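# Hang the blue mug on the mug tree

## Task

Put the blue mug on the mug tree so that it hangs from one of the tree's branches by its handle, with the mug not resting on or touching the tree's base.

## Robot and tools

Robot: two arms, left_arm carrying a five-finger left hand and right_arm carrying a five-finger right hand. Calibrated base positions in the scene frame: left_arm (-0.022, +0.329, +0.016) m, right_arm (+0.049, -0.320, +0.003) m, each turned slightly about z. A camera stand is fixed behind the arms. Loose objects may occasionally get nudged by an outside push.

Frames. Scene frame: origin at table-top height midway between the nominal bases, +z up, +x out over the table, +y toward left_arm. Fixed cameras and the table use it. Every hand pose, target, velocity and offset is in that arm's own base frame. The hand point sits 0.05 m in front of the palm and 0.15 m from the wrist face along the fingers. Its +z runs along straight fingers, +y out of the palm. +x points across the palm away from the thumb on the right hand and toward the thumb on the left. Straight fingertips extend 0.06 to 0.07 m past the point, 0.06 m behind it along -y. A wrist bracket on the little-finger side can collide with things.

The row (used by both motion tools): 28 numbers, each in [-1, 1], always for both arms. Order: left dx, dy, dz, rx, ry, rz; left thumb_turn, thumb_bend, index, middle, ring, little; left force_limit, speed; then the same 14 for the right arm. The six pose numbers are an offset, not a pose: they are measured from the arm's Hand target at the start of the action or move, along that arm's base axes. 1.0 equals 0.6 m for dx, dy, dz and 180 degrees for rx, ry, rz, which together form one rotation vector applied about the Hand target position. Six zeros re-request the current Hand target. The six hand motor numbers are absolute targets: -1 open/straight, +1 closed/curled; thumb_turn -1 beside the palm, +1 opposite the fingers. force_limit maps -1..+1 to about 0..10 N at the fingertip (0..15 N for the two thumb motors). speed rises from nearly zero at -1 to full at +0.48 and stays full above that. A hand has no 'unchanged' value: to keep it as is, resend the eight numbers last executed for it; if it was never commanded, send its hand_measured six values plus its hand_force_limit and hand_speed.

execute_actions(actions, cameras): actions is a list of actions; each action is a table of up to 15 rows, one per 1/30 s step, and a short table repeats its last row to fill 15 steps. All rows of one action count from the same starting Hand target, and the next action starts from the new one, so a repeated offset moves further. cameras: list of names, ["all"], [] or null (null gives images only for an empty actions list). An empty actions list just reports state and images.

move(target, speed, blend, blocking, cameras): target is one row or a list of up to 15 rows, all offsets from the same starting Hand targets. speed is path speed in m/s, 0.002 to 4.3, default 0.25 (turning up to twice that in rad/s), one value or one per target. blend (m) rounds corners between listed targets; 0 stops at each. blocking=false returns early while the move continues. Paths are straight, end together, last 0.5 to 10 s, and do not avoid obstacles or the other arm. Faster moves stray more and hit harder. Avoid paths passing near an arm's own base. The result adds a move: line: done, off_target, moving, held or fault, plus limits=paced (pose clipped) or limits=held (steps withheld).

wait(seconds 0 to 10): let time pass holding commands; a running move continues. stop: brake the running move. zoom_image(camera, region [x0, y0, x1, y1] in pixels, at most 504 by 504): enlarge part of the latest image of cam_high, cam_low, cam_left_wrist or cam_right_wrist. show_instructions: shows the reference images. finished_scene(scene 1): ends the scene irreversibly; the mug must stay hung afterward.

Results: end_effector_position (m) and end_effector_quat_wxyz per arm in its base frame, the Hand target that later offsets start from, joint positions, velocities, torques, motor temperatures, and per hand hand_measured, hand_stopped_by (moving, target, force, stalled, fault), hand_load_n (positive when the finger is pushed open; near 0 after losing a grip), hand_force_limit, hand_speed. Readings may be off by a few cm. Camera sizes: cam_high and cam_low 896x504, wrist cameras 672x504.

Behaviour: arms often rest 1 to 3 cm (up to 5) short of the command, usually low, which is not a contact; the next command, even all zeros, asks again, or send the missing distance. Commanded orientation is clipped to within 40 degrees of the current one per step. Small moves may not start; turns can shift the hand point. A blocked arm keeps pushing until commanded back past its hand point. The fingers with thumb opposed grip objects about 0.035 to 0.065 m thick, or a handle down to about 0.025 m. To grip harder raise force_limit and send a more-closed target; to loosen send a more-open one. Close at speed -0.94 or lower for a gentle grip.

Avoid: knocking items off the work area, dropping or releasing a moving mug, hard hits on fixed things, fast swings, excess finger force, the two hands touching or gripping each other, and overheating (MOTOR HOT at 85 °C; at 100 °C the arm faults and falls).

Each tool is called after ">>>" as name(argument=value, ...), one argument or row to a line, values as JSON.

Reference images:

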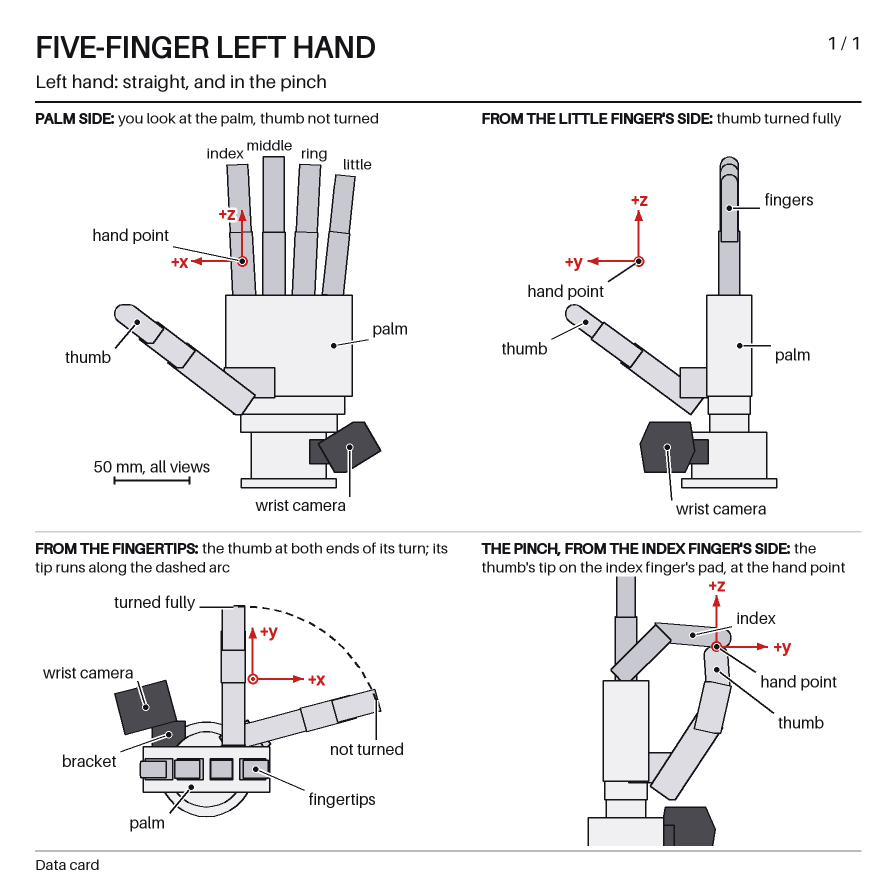

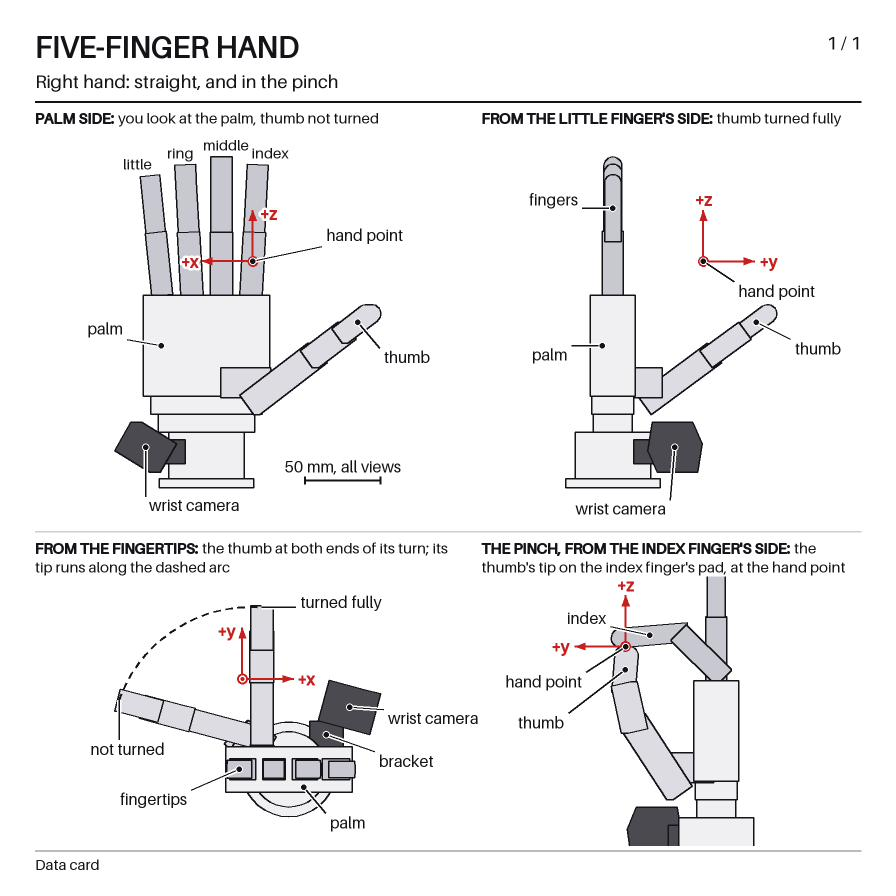

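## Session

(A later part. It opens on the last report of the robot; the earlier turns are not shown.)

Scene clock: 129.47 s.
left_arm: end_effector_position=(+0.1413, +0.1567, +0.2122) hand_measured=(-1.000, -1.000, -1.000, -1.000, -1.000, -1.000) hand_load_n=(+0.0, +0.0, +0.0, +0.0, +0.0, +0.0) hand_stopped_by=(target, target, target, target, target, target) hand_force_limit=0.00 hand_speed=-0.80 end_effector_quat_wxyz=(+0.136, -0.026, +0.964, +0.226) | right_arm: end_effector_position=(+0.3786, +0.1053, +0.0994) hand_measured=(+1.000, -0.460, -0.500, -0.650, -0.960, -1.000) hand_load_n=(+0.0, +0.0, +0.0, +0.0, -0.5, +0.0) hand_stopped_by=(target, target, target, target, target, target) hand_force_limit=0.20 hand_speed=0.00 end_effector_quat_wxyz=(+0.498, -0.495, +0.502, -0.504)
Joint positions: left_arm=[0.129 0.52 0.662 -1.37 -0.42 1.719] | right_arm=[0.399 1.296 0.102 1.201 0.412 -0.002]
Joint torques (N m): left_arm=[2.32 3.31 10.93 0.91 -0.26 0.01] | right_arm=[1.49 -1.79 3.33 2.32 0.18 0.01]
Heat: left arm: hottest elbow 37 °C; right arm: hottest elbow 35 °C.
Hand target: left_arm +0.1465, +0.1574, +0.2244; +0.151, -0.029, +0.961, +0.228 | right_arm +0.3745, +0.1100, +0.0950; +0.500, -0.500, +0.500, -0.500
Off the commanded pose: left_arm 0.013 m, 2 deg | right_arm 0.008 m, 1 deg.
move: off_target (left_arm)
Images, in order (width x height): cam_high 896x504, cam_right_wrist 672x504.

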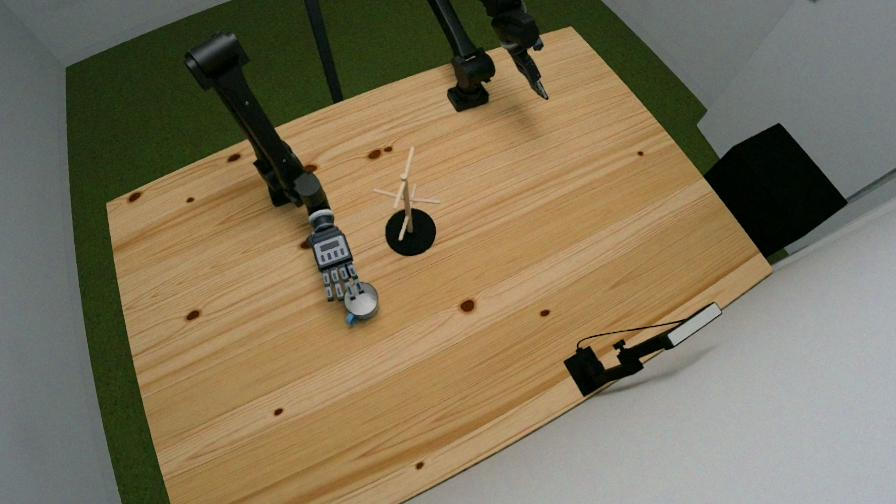

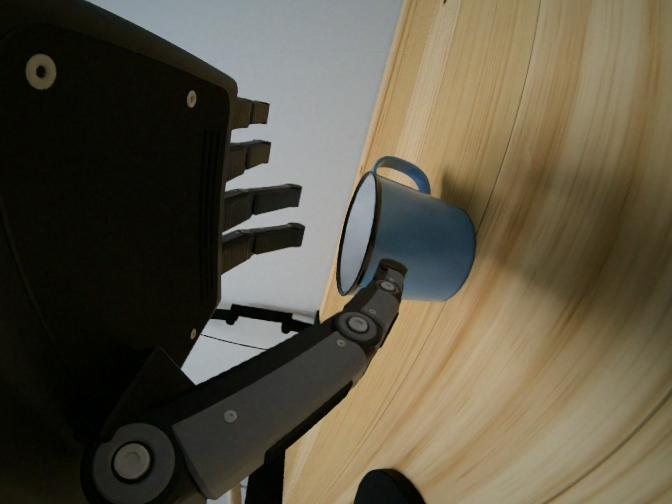

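>>> move(
  target=[0,0,0,0,0,0,-1,-1,-1,-1,-1,-1,0,-0.8, 0.0075,0.0062,-0.064,0,0,0,1,-0.46,-0.5,-0.65,-0.96,-1,0.2,0],
  speed=0.07,
  cameras=["cam_high","cam_right_wrist"],
)

>>> zoom_image(
  camera="cam_right_wrist",
  region=[250, 140, 502, 329],
)

>>> zoom_image(
  camera="cam_high",
  region=[300, 230, 410, 340],
)

Scene clock: 135.57 s.
left_arm: end_effector_position=(+0.1413, +0.1567, +0.2122) hand_measured=(-1.000, -1.000, -1.000, -1.000, -1.000, -1.000) hand_load_n=(+0.0, +0.0, +0.0, +0.0, +0.0, +0.0) hand_stopped_by=(target, target, target, target, target, target) hand_force_limit=0.00 hand_speed=-0.80 end_effector_quat_wxyz=(+0.136, -0.026, +0.964, +0.226) | right_arm: end_effector_position=(+0.3804, +0.1079, +0.0588) hand_measured=(+1.000, -0.460, -0.500, -0.650, -0.960, -1.000) hand_load_n=(+0.0, +0.0, +0.0, +0.0, +0.0, +0.0) hand_stopped_by=(target, target, target, target, target, target) hand_force_limit=0.20 hand_speed=0.00 end_effector_quat_wxyz=(+0.496, -0.497, +0.503, -0.504)
Joint positions: left_arm=[0.129 0.52 0.662 -1.37 -0.42 1.719] | right_arm=[0.407 1.665 0.102 1.563 0.42 -0.002]
Joint torques (N m): left_arm=[1.44 3.02 10.97 0.62 -0.28 0.03] | right_arm=[1.38 -3.9 1.33 2.25 0.19 0.02]
Heat: left arm: hottest elbow 37 °C; right arm: hottest elbow 34 °C.
Hand target: left_arm +0.1465, +0.1574, +0.2244; +0.151, -0.029, +0.961, +0.228 | right_arm +0.3790, +0.1137, +0.0566; +0.500, -0.500, +0.500, -0.500
Off the commanded pose: left_arm 0.013 m, 2 deg | right_arm 0.006 m, 1 deg.
move: off_target (left_arm)
Images, in order (width x height): cam_high 896x504, cam_right_wrist 672x504.

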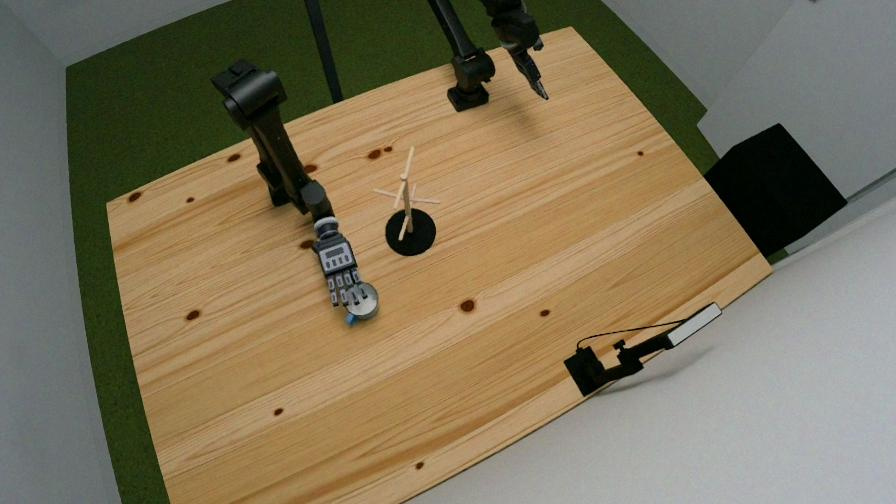

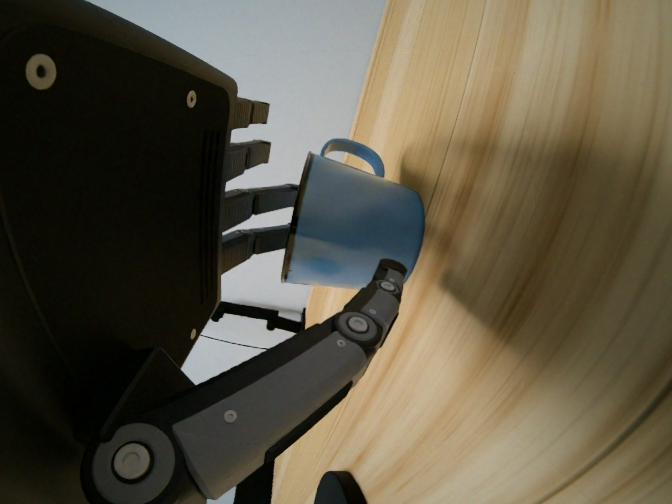

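Scaled by 2.000 from the camera's 672x504 image, which has a finer 960x720 frame.

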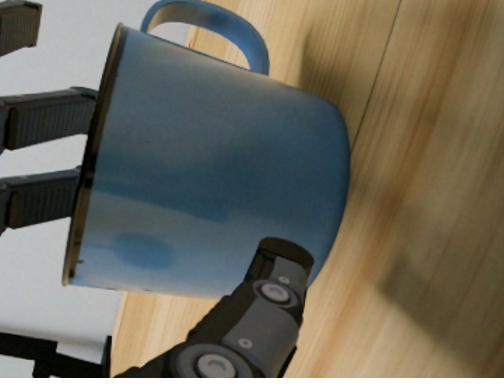

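Scaled by 4.582 from the camera's 896x504 image, which has a finer 1280x720 frame.

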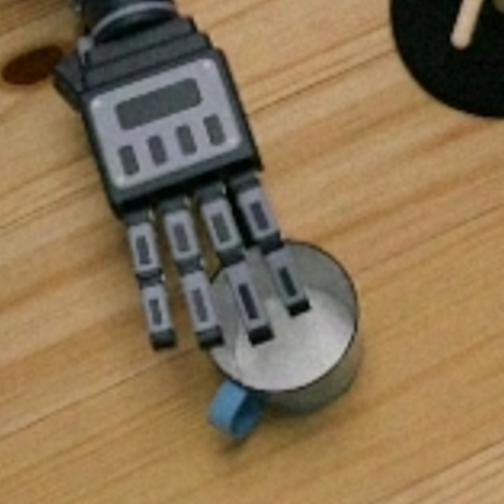

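>>> move(
  target=[0,0,0,0,0,0,-1,-1,-1,-1,-1,-1,0,-0.8, 0,0,0,0,0,0,1,-0.28,-0.1,-0.25,-0.96,-1,-0.2,-0.6],
  speed=0.05,
  cameras=["cam_right_wrist"],
)

>>> zoom_image(
  camera="cam_right_wrist",
  region=[250, 140, 502, 329],
)

Scene clock: 140.53 s.
left_arm: end_effector_position=(+0.1413, +0.1567, +0.2122) hand_measured=(-1.000, -1.000, -1.000, -1.000, -1.000, -1.000) hand_load_n=(+0.0, +0.0, +0.0, +0.0, +0.0, +0.0) hand_stopped_by=(target, target, target, target, target, target) hand_force_limit=0.00 hand_speed=-0.80 end_effector_quat_wxyz=(+0.136, -0.026, +0.964, +0.226) | right_arm: end_effector_position=(+0.3804, +0.1079, +0.0590) hand_measured=(+1.000, -0.280, -0.100, -0.250, -0.960, -1.000) hand_load_n=(+0.5, +0.0, +0.0, +0.0, +0.0, +0.0) hand_stopped_by=(target, target, target, target, target, target) hand_force_limit=-0.20 hand_speed=-0.60 end_effector_quat_wxyz=(+0.497, -0.497, +0.503, -0.504)
Joint positions: left_arm=[0.129 0.52 0.662 -1.37 -0.42 1.719] | right_arm=[0.407 1.666 0.102 1.565 0.42 -0.002]
Joint torques (N m): left_arm=[1.38 3.19 11.08 1.07 -0.3 0.03] | right_arm=[1.38 -4.01 1.31 2.35 0.19 0.01]
Heat: left arm: hottest elbow 37 °C; right arm: hottest elbow 34 °C.
Hand target: left_arm +0.1465, +0.1574, +0.2244; +0.151, -0.029, +0.961, +0.228 | right_arm +0.3790, +0.1137, +0.0566; +0.500, -0.500, +0.500, -0.500
Off the commanded pose: left_arm 0.013 m, 2 deg | right_arm 0.006 m, 1 deg.
move: off_target (left_arm)
Images, in order (width x height): cam_right_wrist 672x504.

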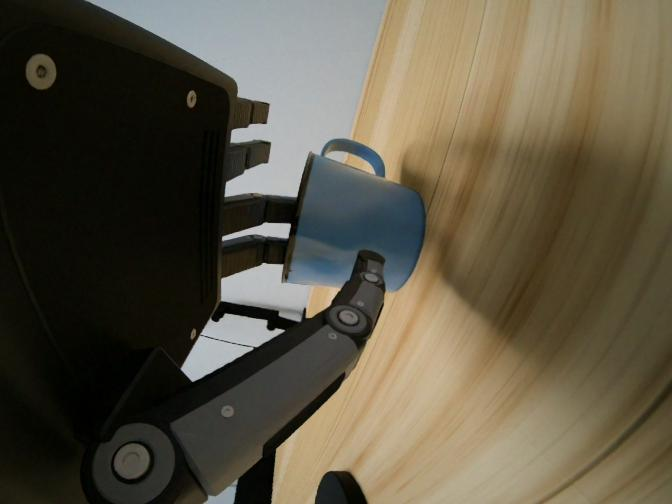

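Scaled by 2.000 from the camera's 672x504 image, which has a finer 960x720 frame.

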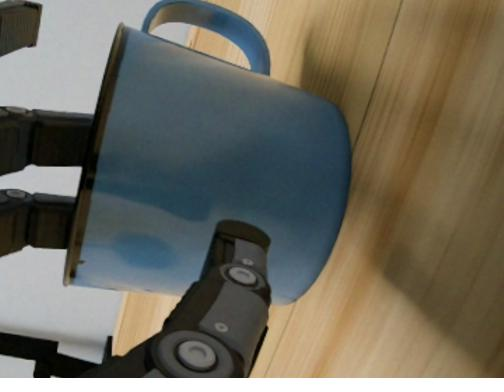

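>>> move(
  target=[0,0,0,0,0,0,-1,-1,-1,-1,-1,-1,0,-0.8, 0,0,0,0,0,0,1,-0.28,0.5,0.4,-0.96,-1,-0.1,-0.92],
  speed=0.05,
  cameras=["cam_right_wrist","cam_high"],
)

>>> zoom_image(
  camera="cam_right_wrist",
  region=[250, 140, 502, 329],
)

>>> zoom_image(
  camera="cam_high",
  region=[300, 230, 410, 340],
)

Scene clock: 144.07 s.
left_arm: end_effector_position=(+0.1413, +0.1567, +0.2122) hand_measured=(-1.000, -1.000, -1.000, -1.000, -1.000, -1.000) hand_load_n=(+0.0, +0.0, +0.0, +0.0, +0.0, +0.0) hand_stopped_by=(target, target, target, target, target, target) hand_force_limit=0.00 hand_speed=-0.80 end_effector_quat_wxyz=(+0.136, -0.026, +0.964, +0.226) | right_arm: end_effector_position=(+0.3806, +0.1078, +0.0600) hand_measured=(+1.000, -0.280, +0.302, +0.182, -0.960, -1.000) hand_load_n=(-1.0, +2.5, +7.5, +4.5, -0.5, +0.0) hand_stopped_by=(target, target, force, force, target, target) hand_force_limit=-0.10 hand_speed=-0.92 end_effector_quat_wxyz=(+0.498, -0.495, +0.503, -0.505)
Joint positions: left_arm=[0.129 0.52 0.662 -1.37 -0.42 1.719] | right_arm=[0.408 1.666 0.102 1.569 0.423 -0.002]
Joint torques (N m): left_arm=[1.08 2.49 10.91 1.07 -0.28 0] | right_arm=[1.38 -3.9 1.29 2.19 0.1 0.01]
Heat: left arm: hottest elbow 37 °C; right arm: hottest elbow 33 °C.
Hand target: left_arm +0.1465, +0.1574, +0.2244; +0.151, -0.029, +0.961, +0.228 | right_arm +0.3790, +0.1137, +0.0567; +0.500, -0.500, +0.500, -0.500
Off the commanded pose: left_arm 0.013 m, 2 deg | right_arm 0.007 m, 1 deg.
move: off_target (left_arm)
Images, in order (width x height): cam_high 896x504, cam_right_wrist 672x504.

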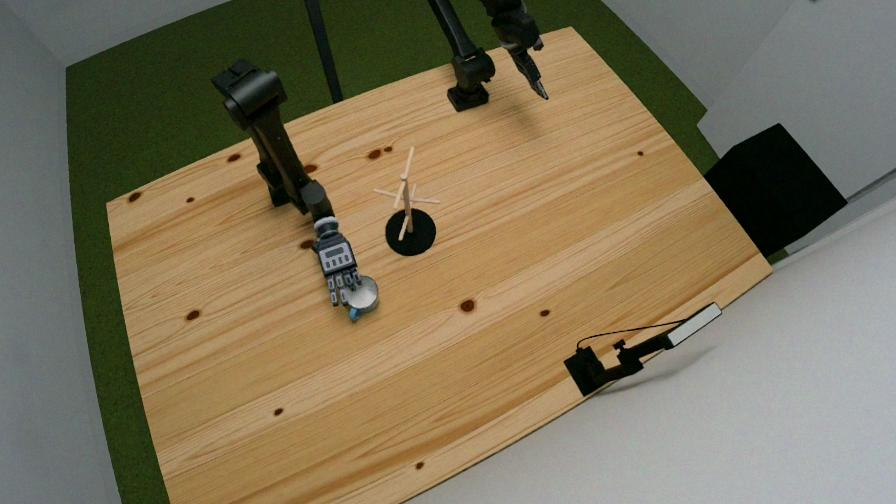

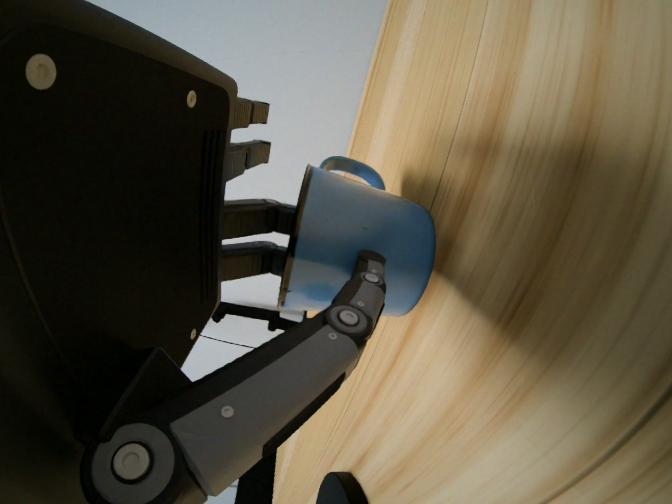

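Scaled by 2.000 from the camera's 672x504 image, which has a finer 960x720 frame.

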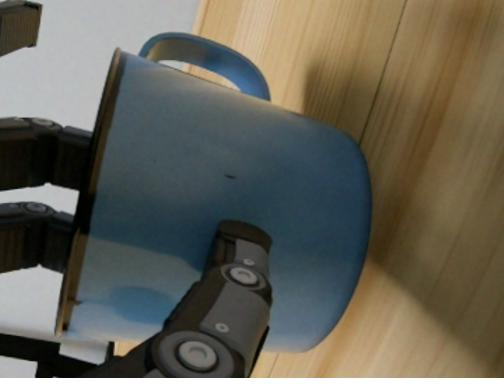

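Scaled by 4.582 from the camera's 896x504 image, which has a finer 1280x720 frame.

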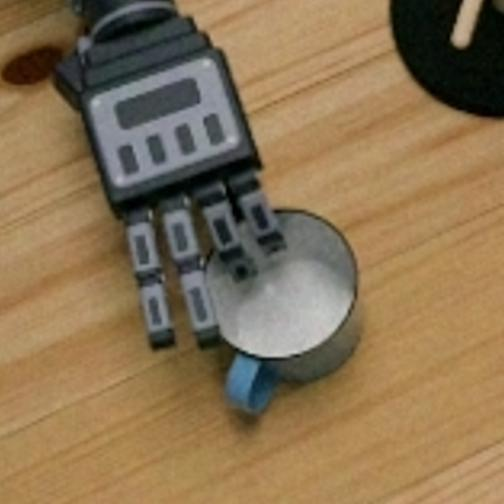

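>>> move(
  target=[0,0,0,0,0,0,-1,-1,-1,-1,-1,-1,0,-0.8, 0,0,0.1,0,0,0,1,-0.28,0.5,0.4,-0.96,-1,-0.1,-0.92],
  speed=0.08,
  cameras=["cam_right_wrist","cam_high","cam_low"],
)

>>> zoom_image(
  camera="cam_low",
  region=[450, 180, 600, 300],
)

>>> zoom_image(
  camera="cam_high",
  region=[300, 230, 410, 340],
)

Scene clock: 146.67 s.
left_arm: end_effector_position=(+0.1413, +0.1567, +0.2122) hand_measured=(-1.000, -1.000, -1.000, -1.000, -1.000, -1.000) hand_load_n=(+0.0, +0.0, +0.0, +0.0, +0.0, +0.0) hand_stopped_by=(target, target, target, target, target, target) hand_force_limit=0.00 hand_speed=-0.80 end_effector_quat_wxyz=(+0.136, -0.026, +0.964, +0.226) | right_arm: end_effector_position=(+0.3711, +0.1038, +0.0992) hand_measured=(+1.000, -0.280, +0.302, +0.182, -0.960, -1.000) hand_load_n=(-1.5, +3.5, +8.5, +4.0, +0.0, +0.0) hand_stopped_by=(target, target, force, force, target, target) hand_force_limit=-0.10 hand_speed=-0.92 end_effector_quat_wxyz=(+0.482, -0.511, +0.508, -0.498)
Joint positions: left_arm=[0.129 0.52 0.662 -1.37 -0.42 1.719] | right_arm=[0.409 1.173 0.102 1.029 0.423 -0.002]
Joint torques (N m): left_arm=[1.9 2.49 10.92 0.98 -0.26 0.06] | right_arm=[1.26 -3.84 6.32 1.85 0.12 0]
Heat: left arm: hottest elbow 37 °C; right arm: hottest elbow 33 °C.
Hand target: left_arm +0.1465, +0.1574, +0.2244; +0.151, -0.029, +0.961, +0.228 | right_arm +0.3791, +0.1137, +0.1166; +0.500, -0.500, +0.500, -0.500
Off the commanded pose: left_arm 0.013 m, 2 deg | right_arm 0.022 m, 3 deg.
move: off_target (left_arm, right_arm)
Images, in order (width x height): cam_high 896x504, cam_low 896x504, cam_right_wrist 672x504.

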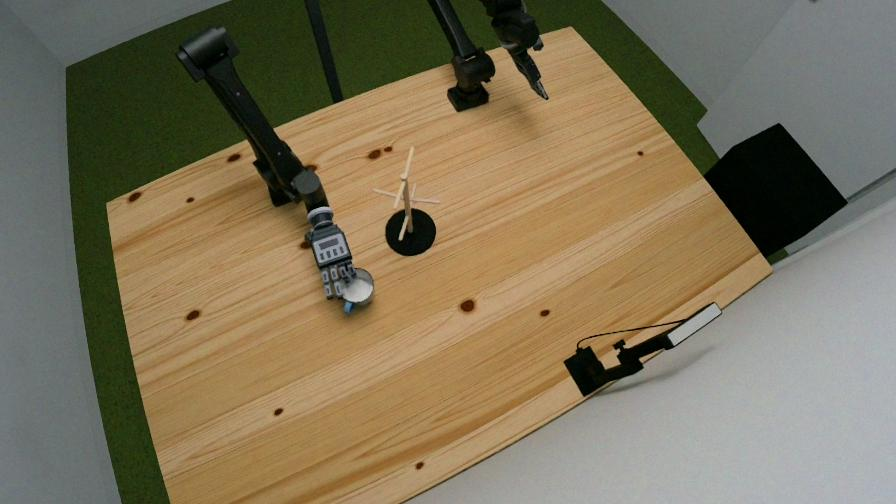

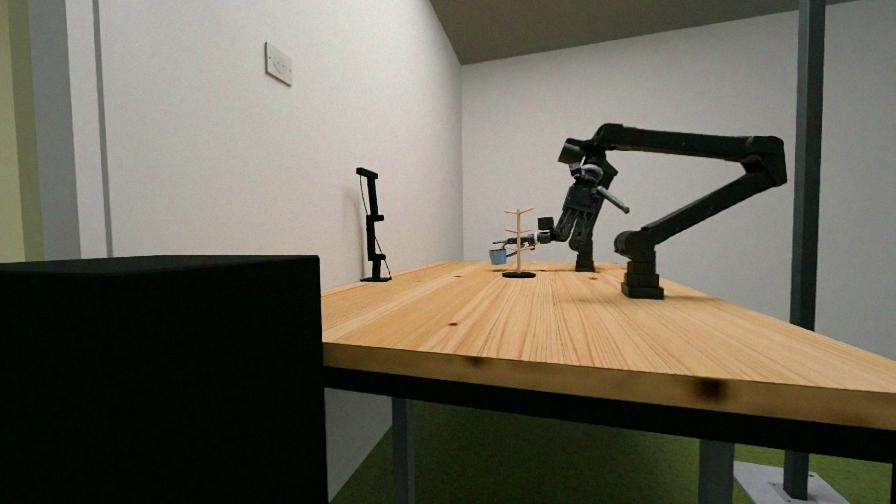

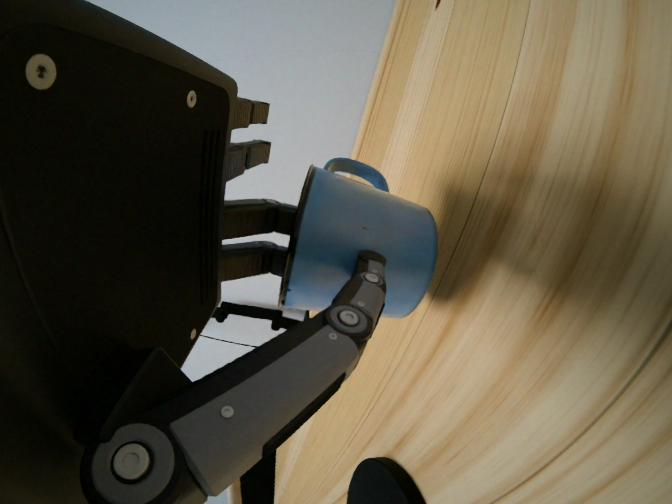

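Scaled by 3.360 from the camera's 896x504 image, which has a finer 1280x720 frame.

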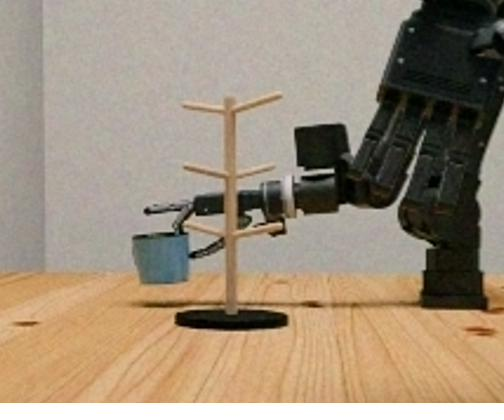

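Scaled by 4.582 from the camera's 896x504 image, which has a finer 1280x720 frame.

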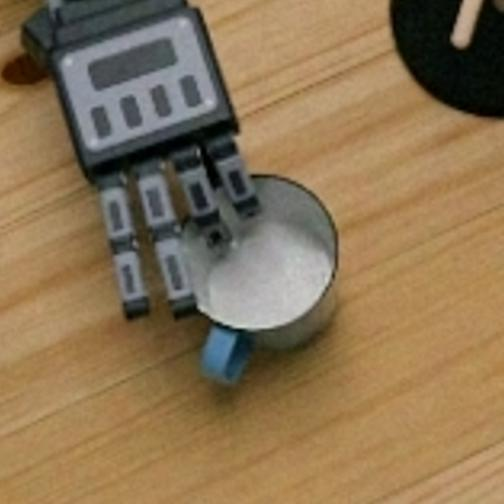

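>>> move(
  target=[
    [0,0,0,0,0,0,-1,-1,-1,-1,-1,-1,0,-0.8, 0.16,0.1555,0.0307,0,0,0.1944,1,-0.28,0.5,0.4,-0.96,-1,-0.1,-0.92],
    [0,0,0,0,0,0,-1,-1,-1,-1,-1,-1,0,-0.8, 0.1648,0.3405,0.0307,0,0,0.3889,1,-0.28,0.5,0.4,-0.96,-1,-0.1,-0.92],
  ],
  speed=0.2,
  blend=[0.04,0],
  cameras=["cam_right_wrist","cam_high","cam_low"],
)

>>> zoom_image(
  camera="cam_high",
  region=[340, 190, 490, 340],
)

>>> zoom_image(
  camera="cam_low",
  region=[450, 180, 600, 300],
)

Scene clock: 163.87 s.
left_arm: end_effector_position=(+0.1413, +0.1567, +0.2122) hand_measured=(-1.000, -1.000, -1.000, -1.000, -1.000, -1.000) hand_load_n=(+0.0, +0.0, +0.0, +0.0, +0.0, +0.0) hand_stopped_by=(target, target, target, target, target, target) hand_force_limit=0.00 hand_speed=-0.80 end_effector_quat_wxyz=(+0.136, -0.026, +0.964, +0.226) | right_arm: end_effector_position=(+0.4665, +0.3067, +0.1261) hand_measured=(+1.000, -0.280, +0.302, +0.182, -0.960, -1.000) hand_load_n=(-1.5, +3.5, +8.5, +4.0, +0.0, +0.0) hand_stopped_by=(target, target, force, force, target, target) hand_force_limit=-0.10 hand_speed=-0.92 end_effector_quat_wxyz=(+0.691, -0.699, +0.136, -0.121)
Joint positions: left_arm=[0.129 0.52 0.662 -1.37 -0.42 1.719] | right_arm=[0.264 1.704 0.775 0.903 -0.941 -0.002]
Joint torques (N m): left_arm=[1.55 2.43 10.96 1.16 -0.3 0.02] | right_arm=[1.2 -11.34 8.44 1.54 -0.1 0]
Heat: left arm: hottest elbow 38 °C; right arm: hottest elbow 34 °C.
Hand target: left_arm +0.1465, +0.1574, +0.2244; +0.151, -0.029, +0.961, +0.228 | right_arm +0.4779, +0.3180, +0.1350; +0.696, -0.696, +0.123, -0.123
Off the commanded pose: left_arm 0.013 m, 2 deg | right_arm 0.018 m, 2 deg.
move: off_target (left_arm, right_arm)
Images, in order (width x height): cam_high 896x504, cam_low 896x504, cam_right_wrist 672x504.

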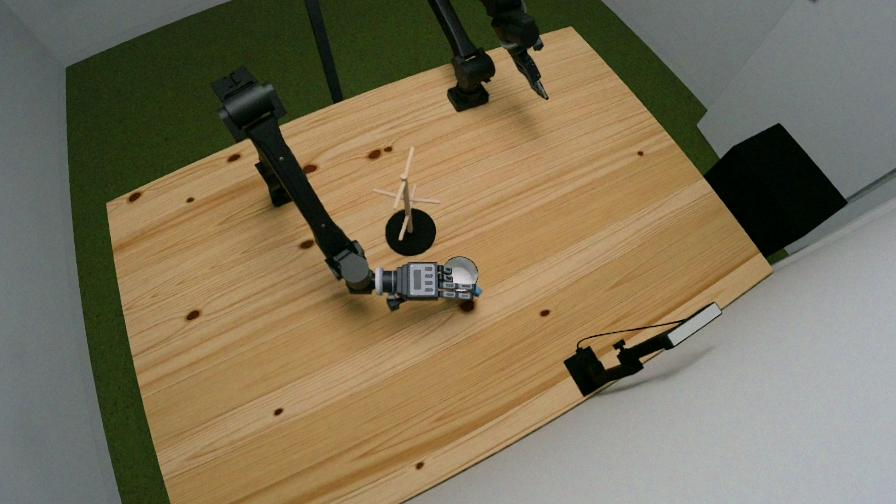

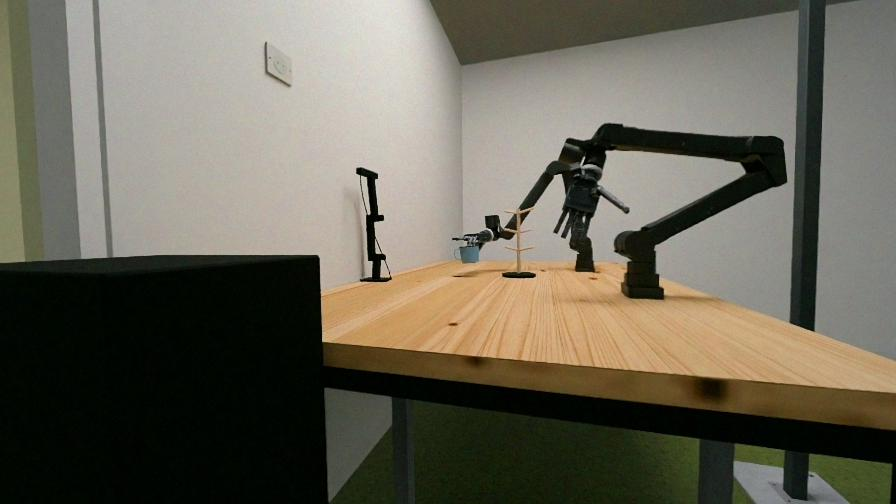

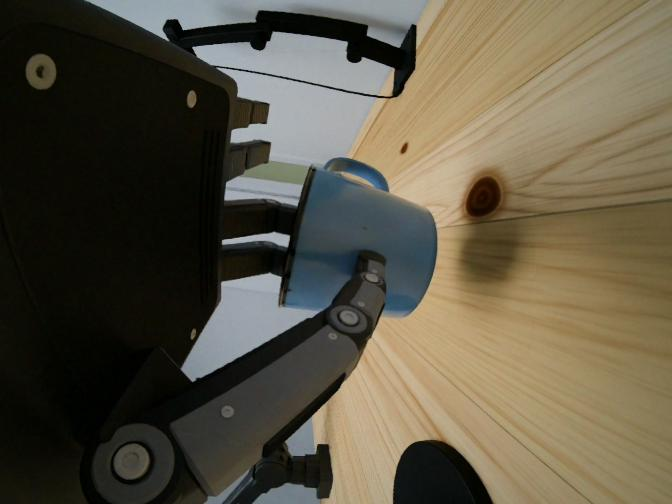

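Scaled by 3.360 from the camera's 896x504 image, which has a finer 1280x720 frame.

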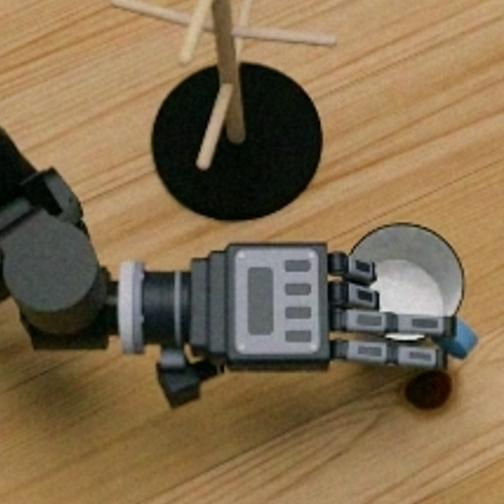

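Scaled by 3.360 from the camera's 896x504 image, which has a finer 1280x720 frame.

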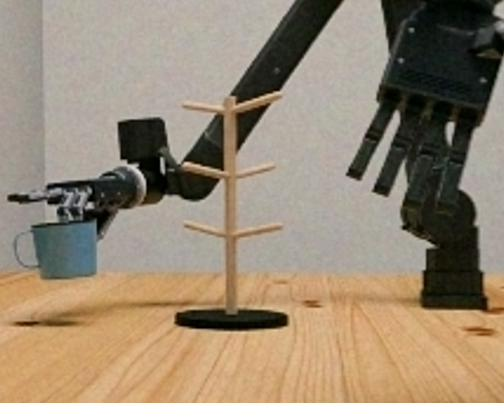

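>>> move(
  target=[0,0,0,0,0,0,-1,-1,-1,-1,-1,-1,0,-0.8, 0,0,-0.0933,0,0,0,1,-0.28,0.5,0.4,-0.96,-1,-0.1,-0.92],
  speed=0.1,
  cameras=["cam_low"],
)

>>> zoom_image(
  camera="cam_low",
  region=[430, 210, 530, 290],
)

Scene clock: 167.43 s.
left_arm: end_effector_position=(+0.1413, +0.1567, +0.2122) hand_measured=(-1.000, -1.000, -1.000, -1.000, -1.000, -1.000) hand_load_n=(+0.0, +0.0, +0.5, +0.0, +0.0, +0.0) hand_stopped_by=(target, target, target, target, target, target) hand_force_limit=0.00 hand_speed=-0.80 end_effector_quat_wxyz=(+0.136, -0.026, +0.964, +0.226) | right_arm: end_effector_position=(+0.4704, +0.3082, +0.0723) hand_measured=(+1.000, -0.280, +0.302, +0.182, -0.960, -1.000) hand_load_n=(-1.5, +3.5, +8.5, +4.0, -0.5, +0.0) hand_stopped_by=(target, target, force, force, target, target) hand_force_limit=-0.10 hand_speed=-0.92 end_effector_quat_wxyz=(+0.689, -0.701, +0.140, -0.117)
Joint positions: left_arm=[0.129 0.52 0.662 -1.37 -0.42 1.719] | right_arm=[0.264 1.852 0.775 1.038 -0.941 -0.002]
Joint torques (N m): left_arm=[1.79 2.14 10.89 1.02 -0.23 -0.03] | right_arm=[1.14 -12.63 6.41 2.36 -0.11 0]
Heat: left arm: hottest elbow 38 °C; right arm: hottest elbow 34 °C.
Hand target: left_arm +0.1465, +0.1574, +0.2244; +0.151, -0.029, +0.961, +0.228 | right_arm +0.4777, +0.3181, +0.0790; +0.696, -0.696, +0.123, -0.123
Off the commanded pose: left_arm 0.013 m, 2 deg | right_arm 0.014 m, 2 deg.
move: off_target (left_arm, right_arm)
Images, in order (width x height): cam_low 896x504.

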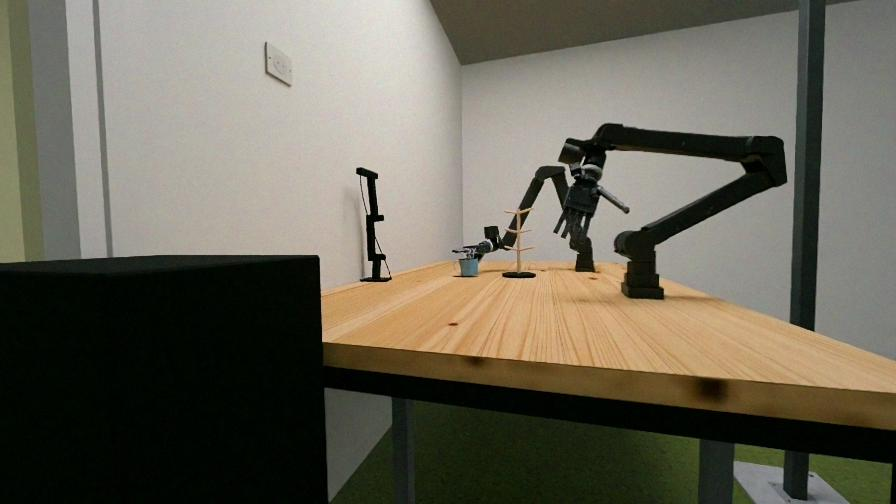

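Scaled by 5.040 from the camera's 896x504 image, which has a finer 1280x720 frame.

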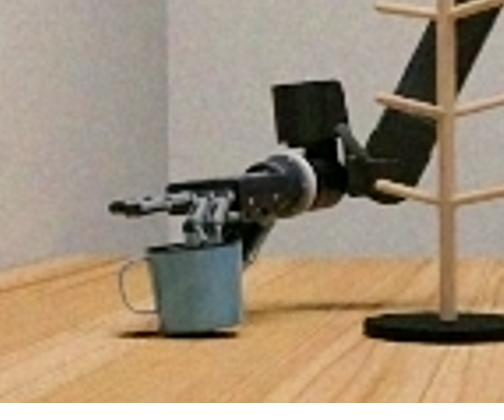

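>>> move(
  target=[0,0,0,0,0,0,-1,-1,-1,-1,-1,-1,0,-0.8, 0,0,-0.015,0,0,0,1,-0.28,0.5,0.4,-0.96,-1,-0.1,-0.92],
  speed=0.04,
  cameras=["cam_low"],
)

>>> zoom_image(
  camera="cam_low",
  region=[440, 240, 500, 290],
)

Scene clock: 169.10 s.
left_arm: end_effector_position=(+0.1413, +0.1567, +0.2122) hand_measured=(-1.000, -1.000, -1.000, -1.000, -1.000, -1.000) hand_load_n=(+0.0, -0.5, +0.0, +0.0, +0.0, +0.0) hand_stopped_by=(target, target, target, target, target, target) hand_force_limit=0.00 hand_speed=-0.80 end_effector_quat_wxyz=(+0.136, -0.026, +0.964, +0.226) | right_arm: end_effector_position=(+0.4710, +0.3084, +0.0673) hand_measured=(+1.000, -0.280, +0.302, +0.182, -0.960, -1.000) hand_load_n=(-1.0, +4.0, +7.5, +4.0, +0.0, +0.0) hand_stopped_by=(target, target, force, force, target, target) hand_force_limit=-0.10 hand_speed=-0.92 end_effector_quat_wxyz=(+0.691, -0.700, +0.137, -0.119)
Joint positions: left_arm=[0.129 0.52 0.662 -1.37 -0.42 1.719] | right_arm=[0.264 1.871 0.775 1.065 -0.942 -0.002]
Joint torques (N m): left_arm=[1.79 2.67 10.81 1.03 -0.27 0.08] | right_arm=[1.26 -12.1 6.31 2.29 -0.08 -0.01]
Heat: left arm: hottest elbow 38 °C; right arm: hottest elbow 34 °C.
Hand target: left_arm +0.1465, +0.1574, +0.2244; +0.151, -0.029, +0.961, +0.228 | right_arm +0.4778, +0.3181, +0.0701; +0.696, -0.696, +0.123, -0.123
Off the commanded pose: left_arm 0.013 m, 2 deg | right_arm 0.012 m, 2 deg.
move: off_target (left_arm, right_arm)
Images, in order (width x height): cam_low 896x504.

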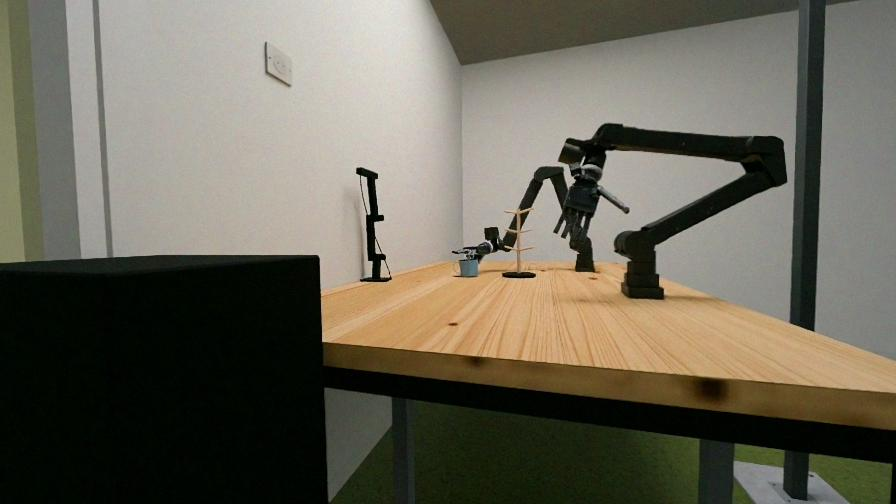

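Scaled by 8.400 from the camera's 896x504 image, which has a finer 1280x720 frame.

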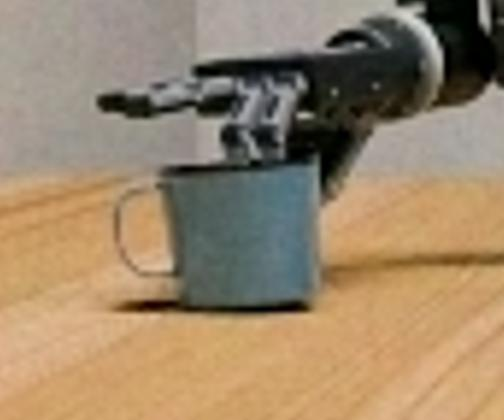

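>>> move(
  target=[0,0,0,0,0,0,-1,-1,-1,-1,-1,-1,0,-0.8, 0,0,-0.0133,0,0,0,1,-0.28,0.5,0.4,-0.96,-1,-0.1,-0.92],
  speed=0.04,
  cameras=["cam_low","cam_right_wrist"],
)

>>> zoom_image(
  camera="cam_low",
  region=[440, 240, 500, 290],
)

Scene clock: 170.77 s.
left_arm: end_effector_position=(+0.1413, +0.1567, +0.2122) hand_measured=(-1.000, -1.000, -1.000, -1.000, -1.000, -1.000) hand_load_n=(+0.0, +0.0, +0.0, +0.0, +0.0, +0.0) hand_stopped_by=(target, target, target, target, target, target) hand_force_limit=0.00 hand_speed=-0.80 end_effector_quat_wxyz=(+0.136, -0.026, +0.964, +0.226) | right_arm: end_effector_position=(+0.4716, +0.3087, +0.0650) hand_measured=(+1.000, -0.280, +0.302, +0.182, -0.960, -1.000) hand_load_n=(-1.0, +3.5, +7.0, +3.0, +0.0, +0.0) hand_stopped_by=(target, target, force, force, target, target) hand_force_limit=-0.10 hand_speed=-0.92 end_effector_quat_wxyz=(+0.693, -0.698, +0.132, -0.123)
Joint positions: left_arm=[0.129 0.52 0.662 -1.37 -0.42 1.719] | right_arm=[0.264 1.884 0.775 1.093 -0.943 -0.002]
Joint torques (N m): left_arm=[1.08 2.43 10.73 1.02 -0.26 -0.01] | right_arm=[1.2 -11.4 6.22 2.03 -0.02 0]
Heat: left arm: hottest elbow 38 °C; right arm: hottest elbow 34 °C.
Hand target: left_arm +0.1465, +0.1574, +0.2244; +0.151, -0.029, +0.961, +0.228 | right_arm +0.4777, +0.3181, +0.0620; +0.696, -0.697, +0.123, -0.123
Off the commanded pose: left_arm 0.013 m, 2 deg | right_arm 0.012 m, 1 deg.
move: off_target (left_arm, right_arm)
Images, in order (width x height): cam_low 896x504, cam_right_wrist 672x504.

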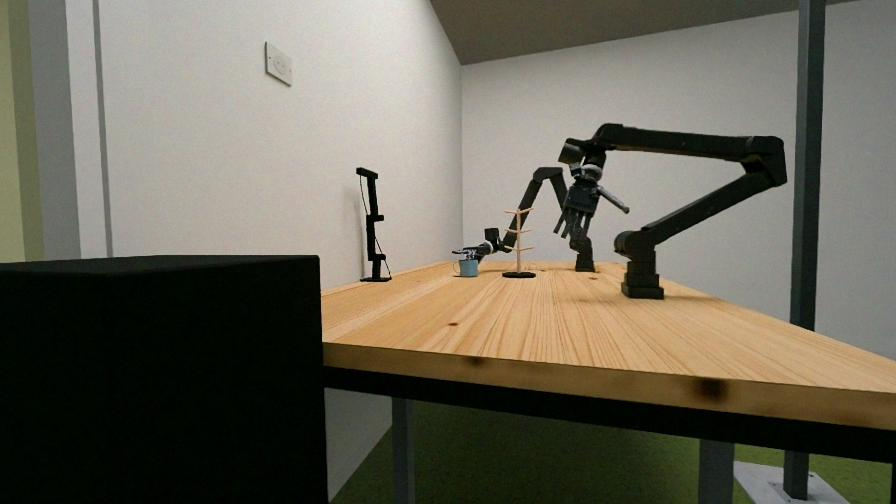

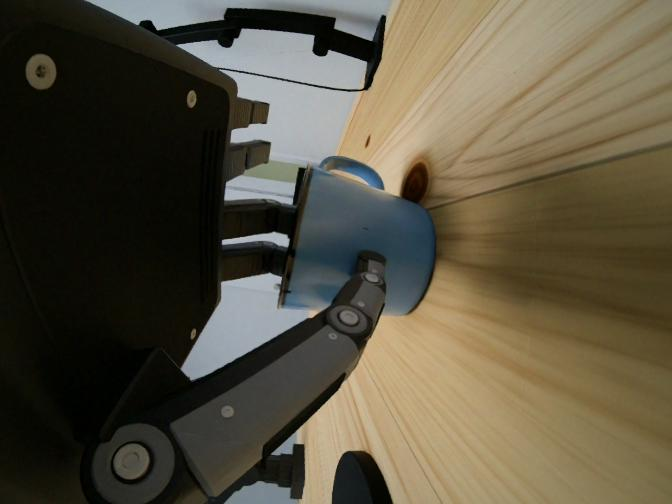

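Scaled by 8.400 from the camera's 896x504 image, which has a finer 1280x720 frame.

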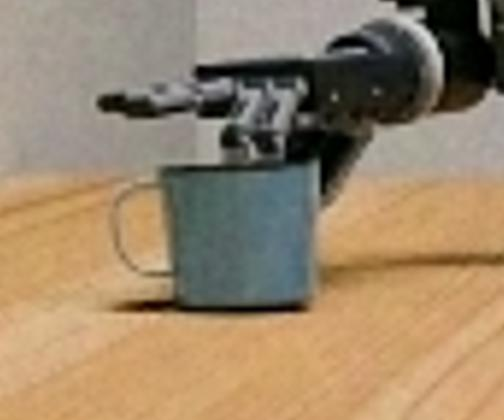

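>>> move(
  target=[0,0,0,0,0,0,-1,-1,-1,-1,-1,-1,0,-0.8, 0,0,-0.0117,0,0,0,1,-0.28,0.5,0.4,-0.96,-1,-0.1,-0.92],
  speed=0.04,
  cameras=["cam_low","cam_right_wrist"],
)

>>> zoom_image(
  camera="cam_low",
  region=[440, 240, 500, 290],
)

>>> zoom_image(
  camera="cam_right_wrist",
  region=[250, 140, 502, 329],
)

Scene clock: 172.60 s.
left_arm: end_effector_position=(+0.1413, +0.1567, +0.2122) hand_measured=(-1.000, -1.000, -1.000, -1.000, -1.000, -1.000) hand_load_n=(+0.0, +0.0, +0.0, +0.0, +0.0, +0.0) hand_stopped_by=(target, target, target, target, target, target) hand_force_limit=0.00 hand_speed=-0.80 end_effector_quat_wxyz=(+0.136, -0.026, +0.964, +0.226) | right_arm: end_effector_position=(+0.4720, +0.3091, +0.0639) hand_measured=(+1.000, -0.280, +0.302, +0.182, -0.960, -1.000) hand_load_n=(-1.0, +3.0, +7.0, +2.5, +0.0, -0.5) hand_stopped_by=(target, target, force, force, target, target) hand_force_limit=-0.10 hand_speed=-0.92 end_effector_quat_wxyz=(+0.696, -0.696, +0.126, -0.127)
Joint positions: left_arm=[0.129 0.52 0.662 -1.37 -0.42 1.719] | right_arm=[0.264 1.894 0.775 1.119 -0.945 -0.002]
Joint torques (N m): left_arm=[1.9 3.08 10.89 0.73 -0.32 0.01] | right_arm=[1.32 -10.7 6.15 1.76 0.07 -0.01]
Heat: left arm: hottest elbow 38 °C; right arm: hottest elbow 34 °C.
Hand target: left_arm +0.1465, +0.1574, +0.2244; +0.151, -0.029, +0.961, +0.228 | right_arm +0.4777, +0.3181, +0.0551; +0.696, -0.696, +0.123, -0.123
Off the commanded pose: left_arm 0.013 m, 2 deg | right_arm 0.014 m, 1 deg.
move: off_target (left_arm, right_arm)
Images, in order (width x height): cam_low 896x504, cam_right_wrist 672x504.

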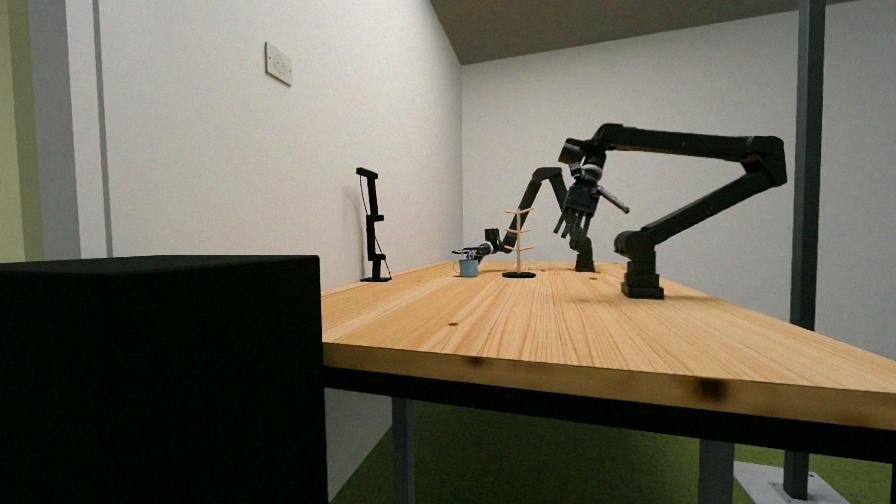

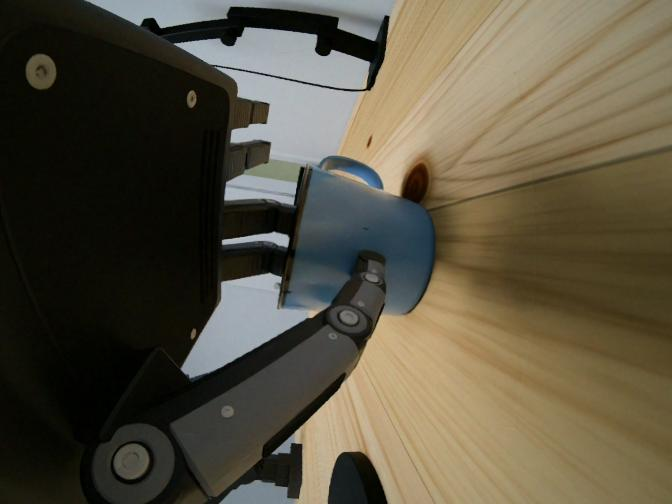

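Scaled by 8.400 from the camera's 896x504 image, which has a finer 1280x720 frame.

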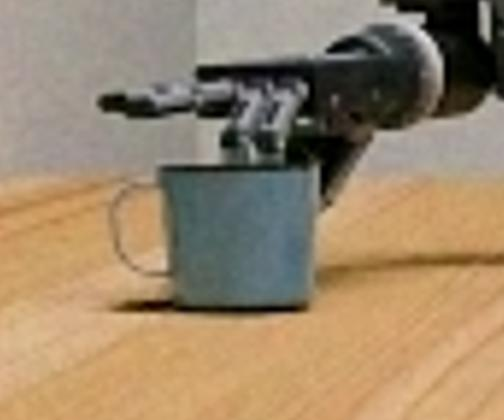

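Scaled by 2.000 from the camera's 672x504 image, which has a finer 960x720 frame.

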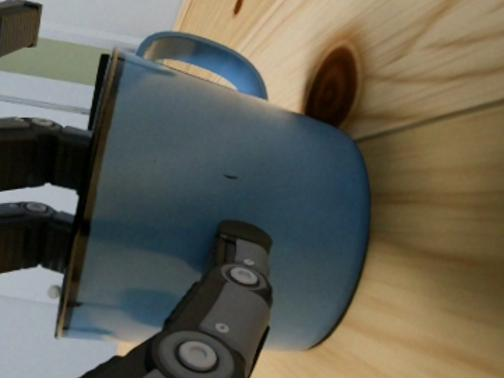

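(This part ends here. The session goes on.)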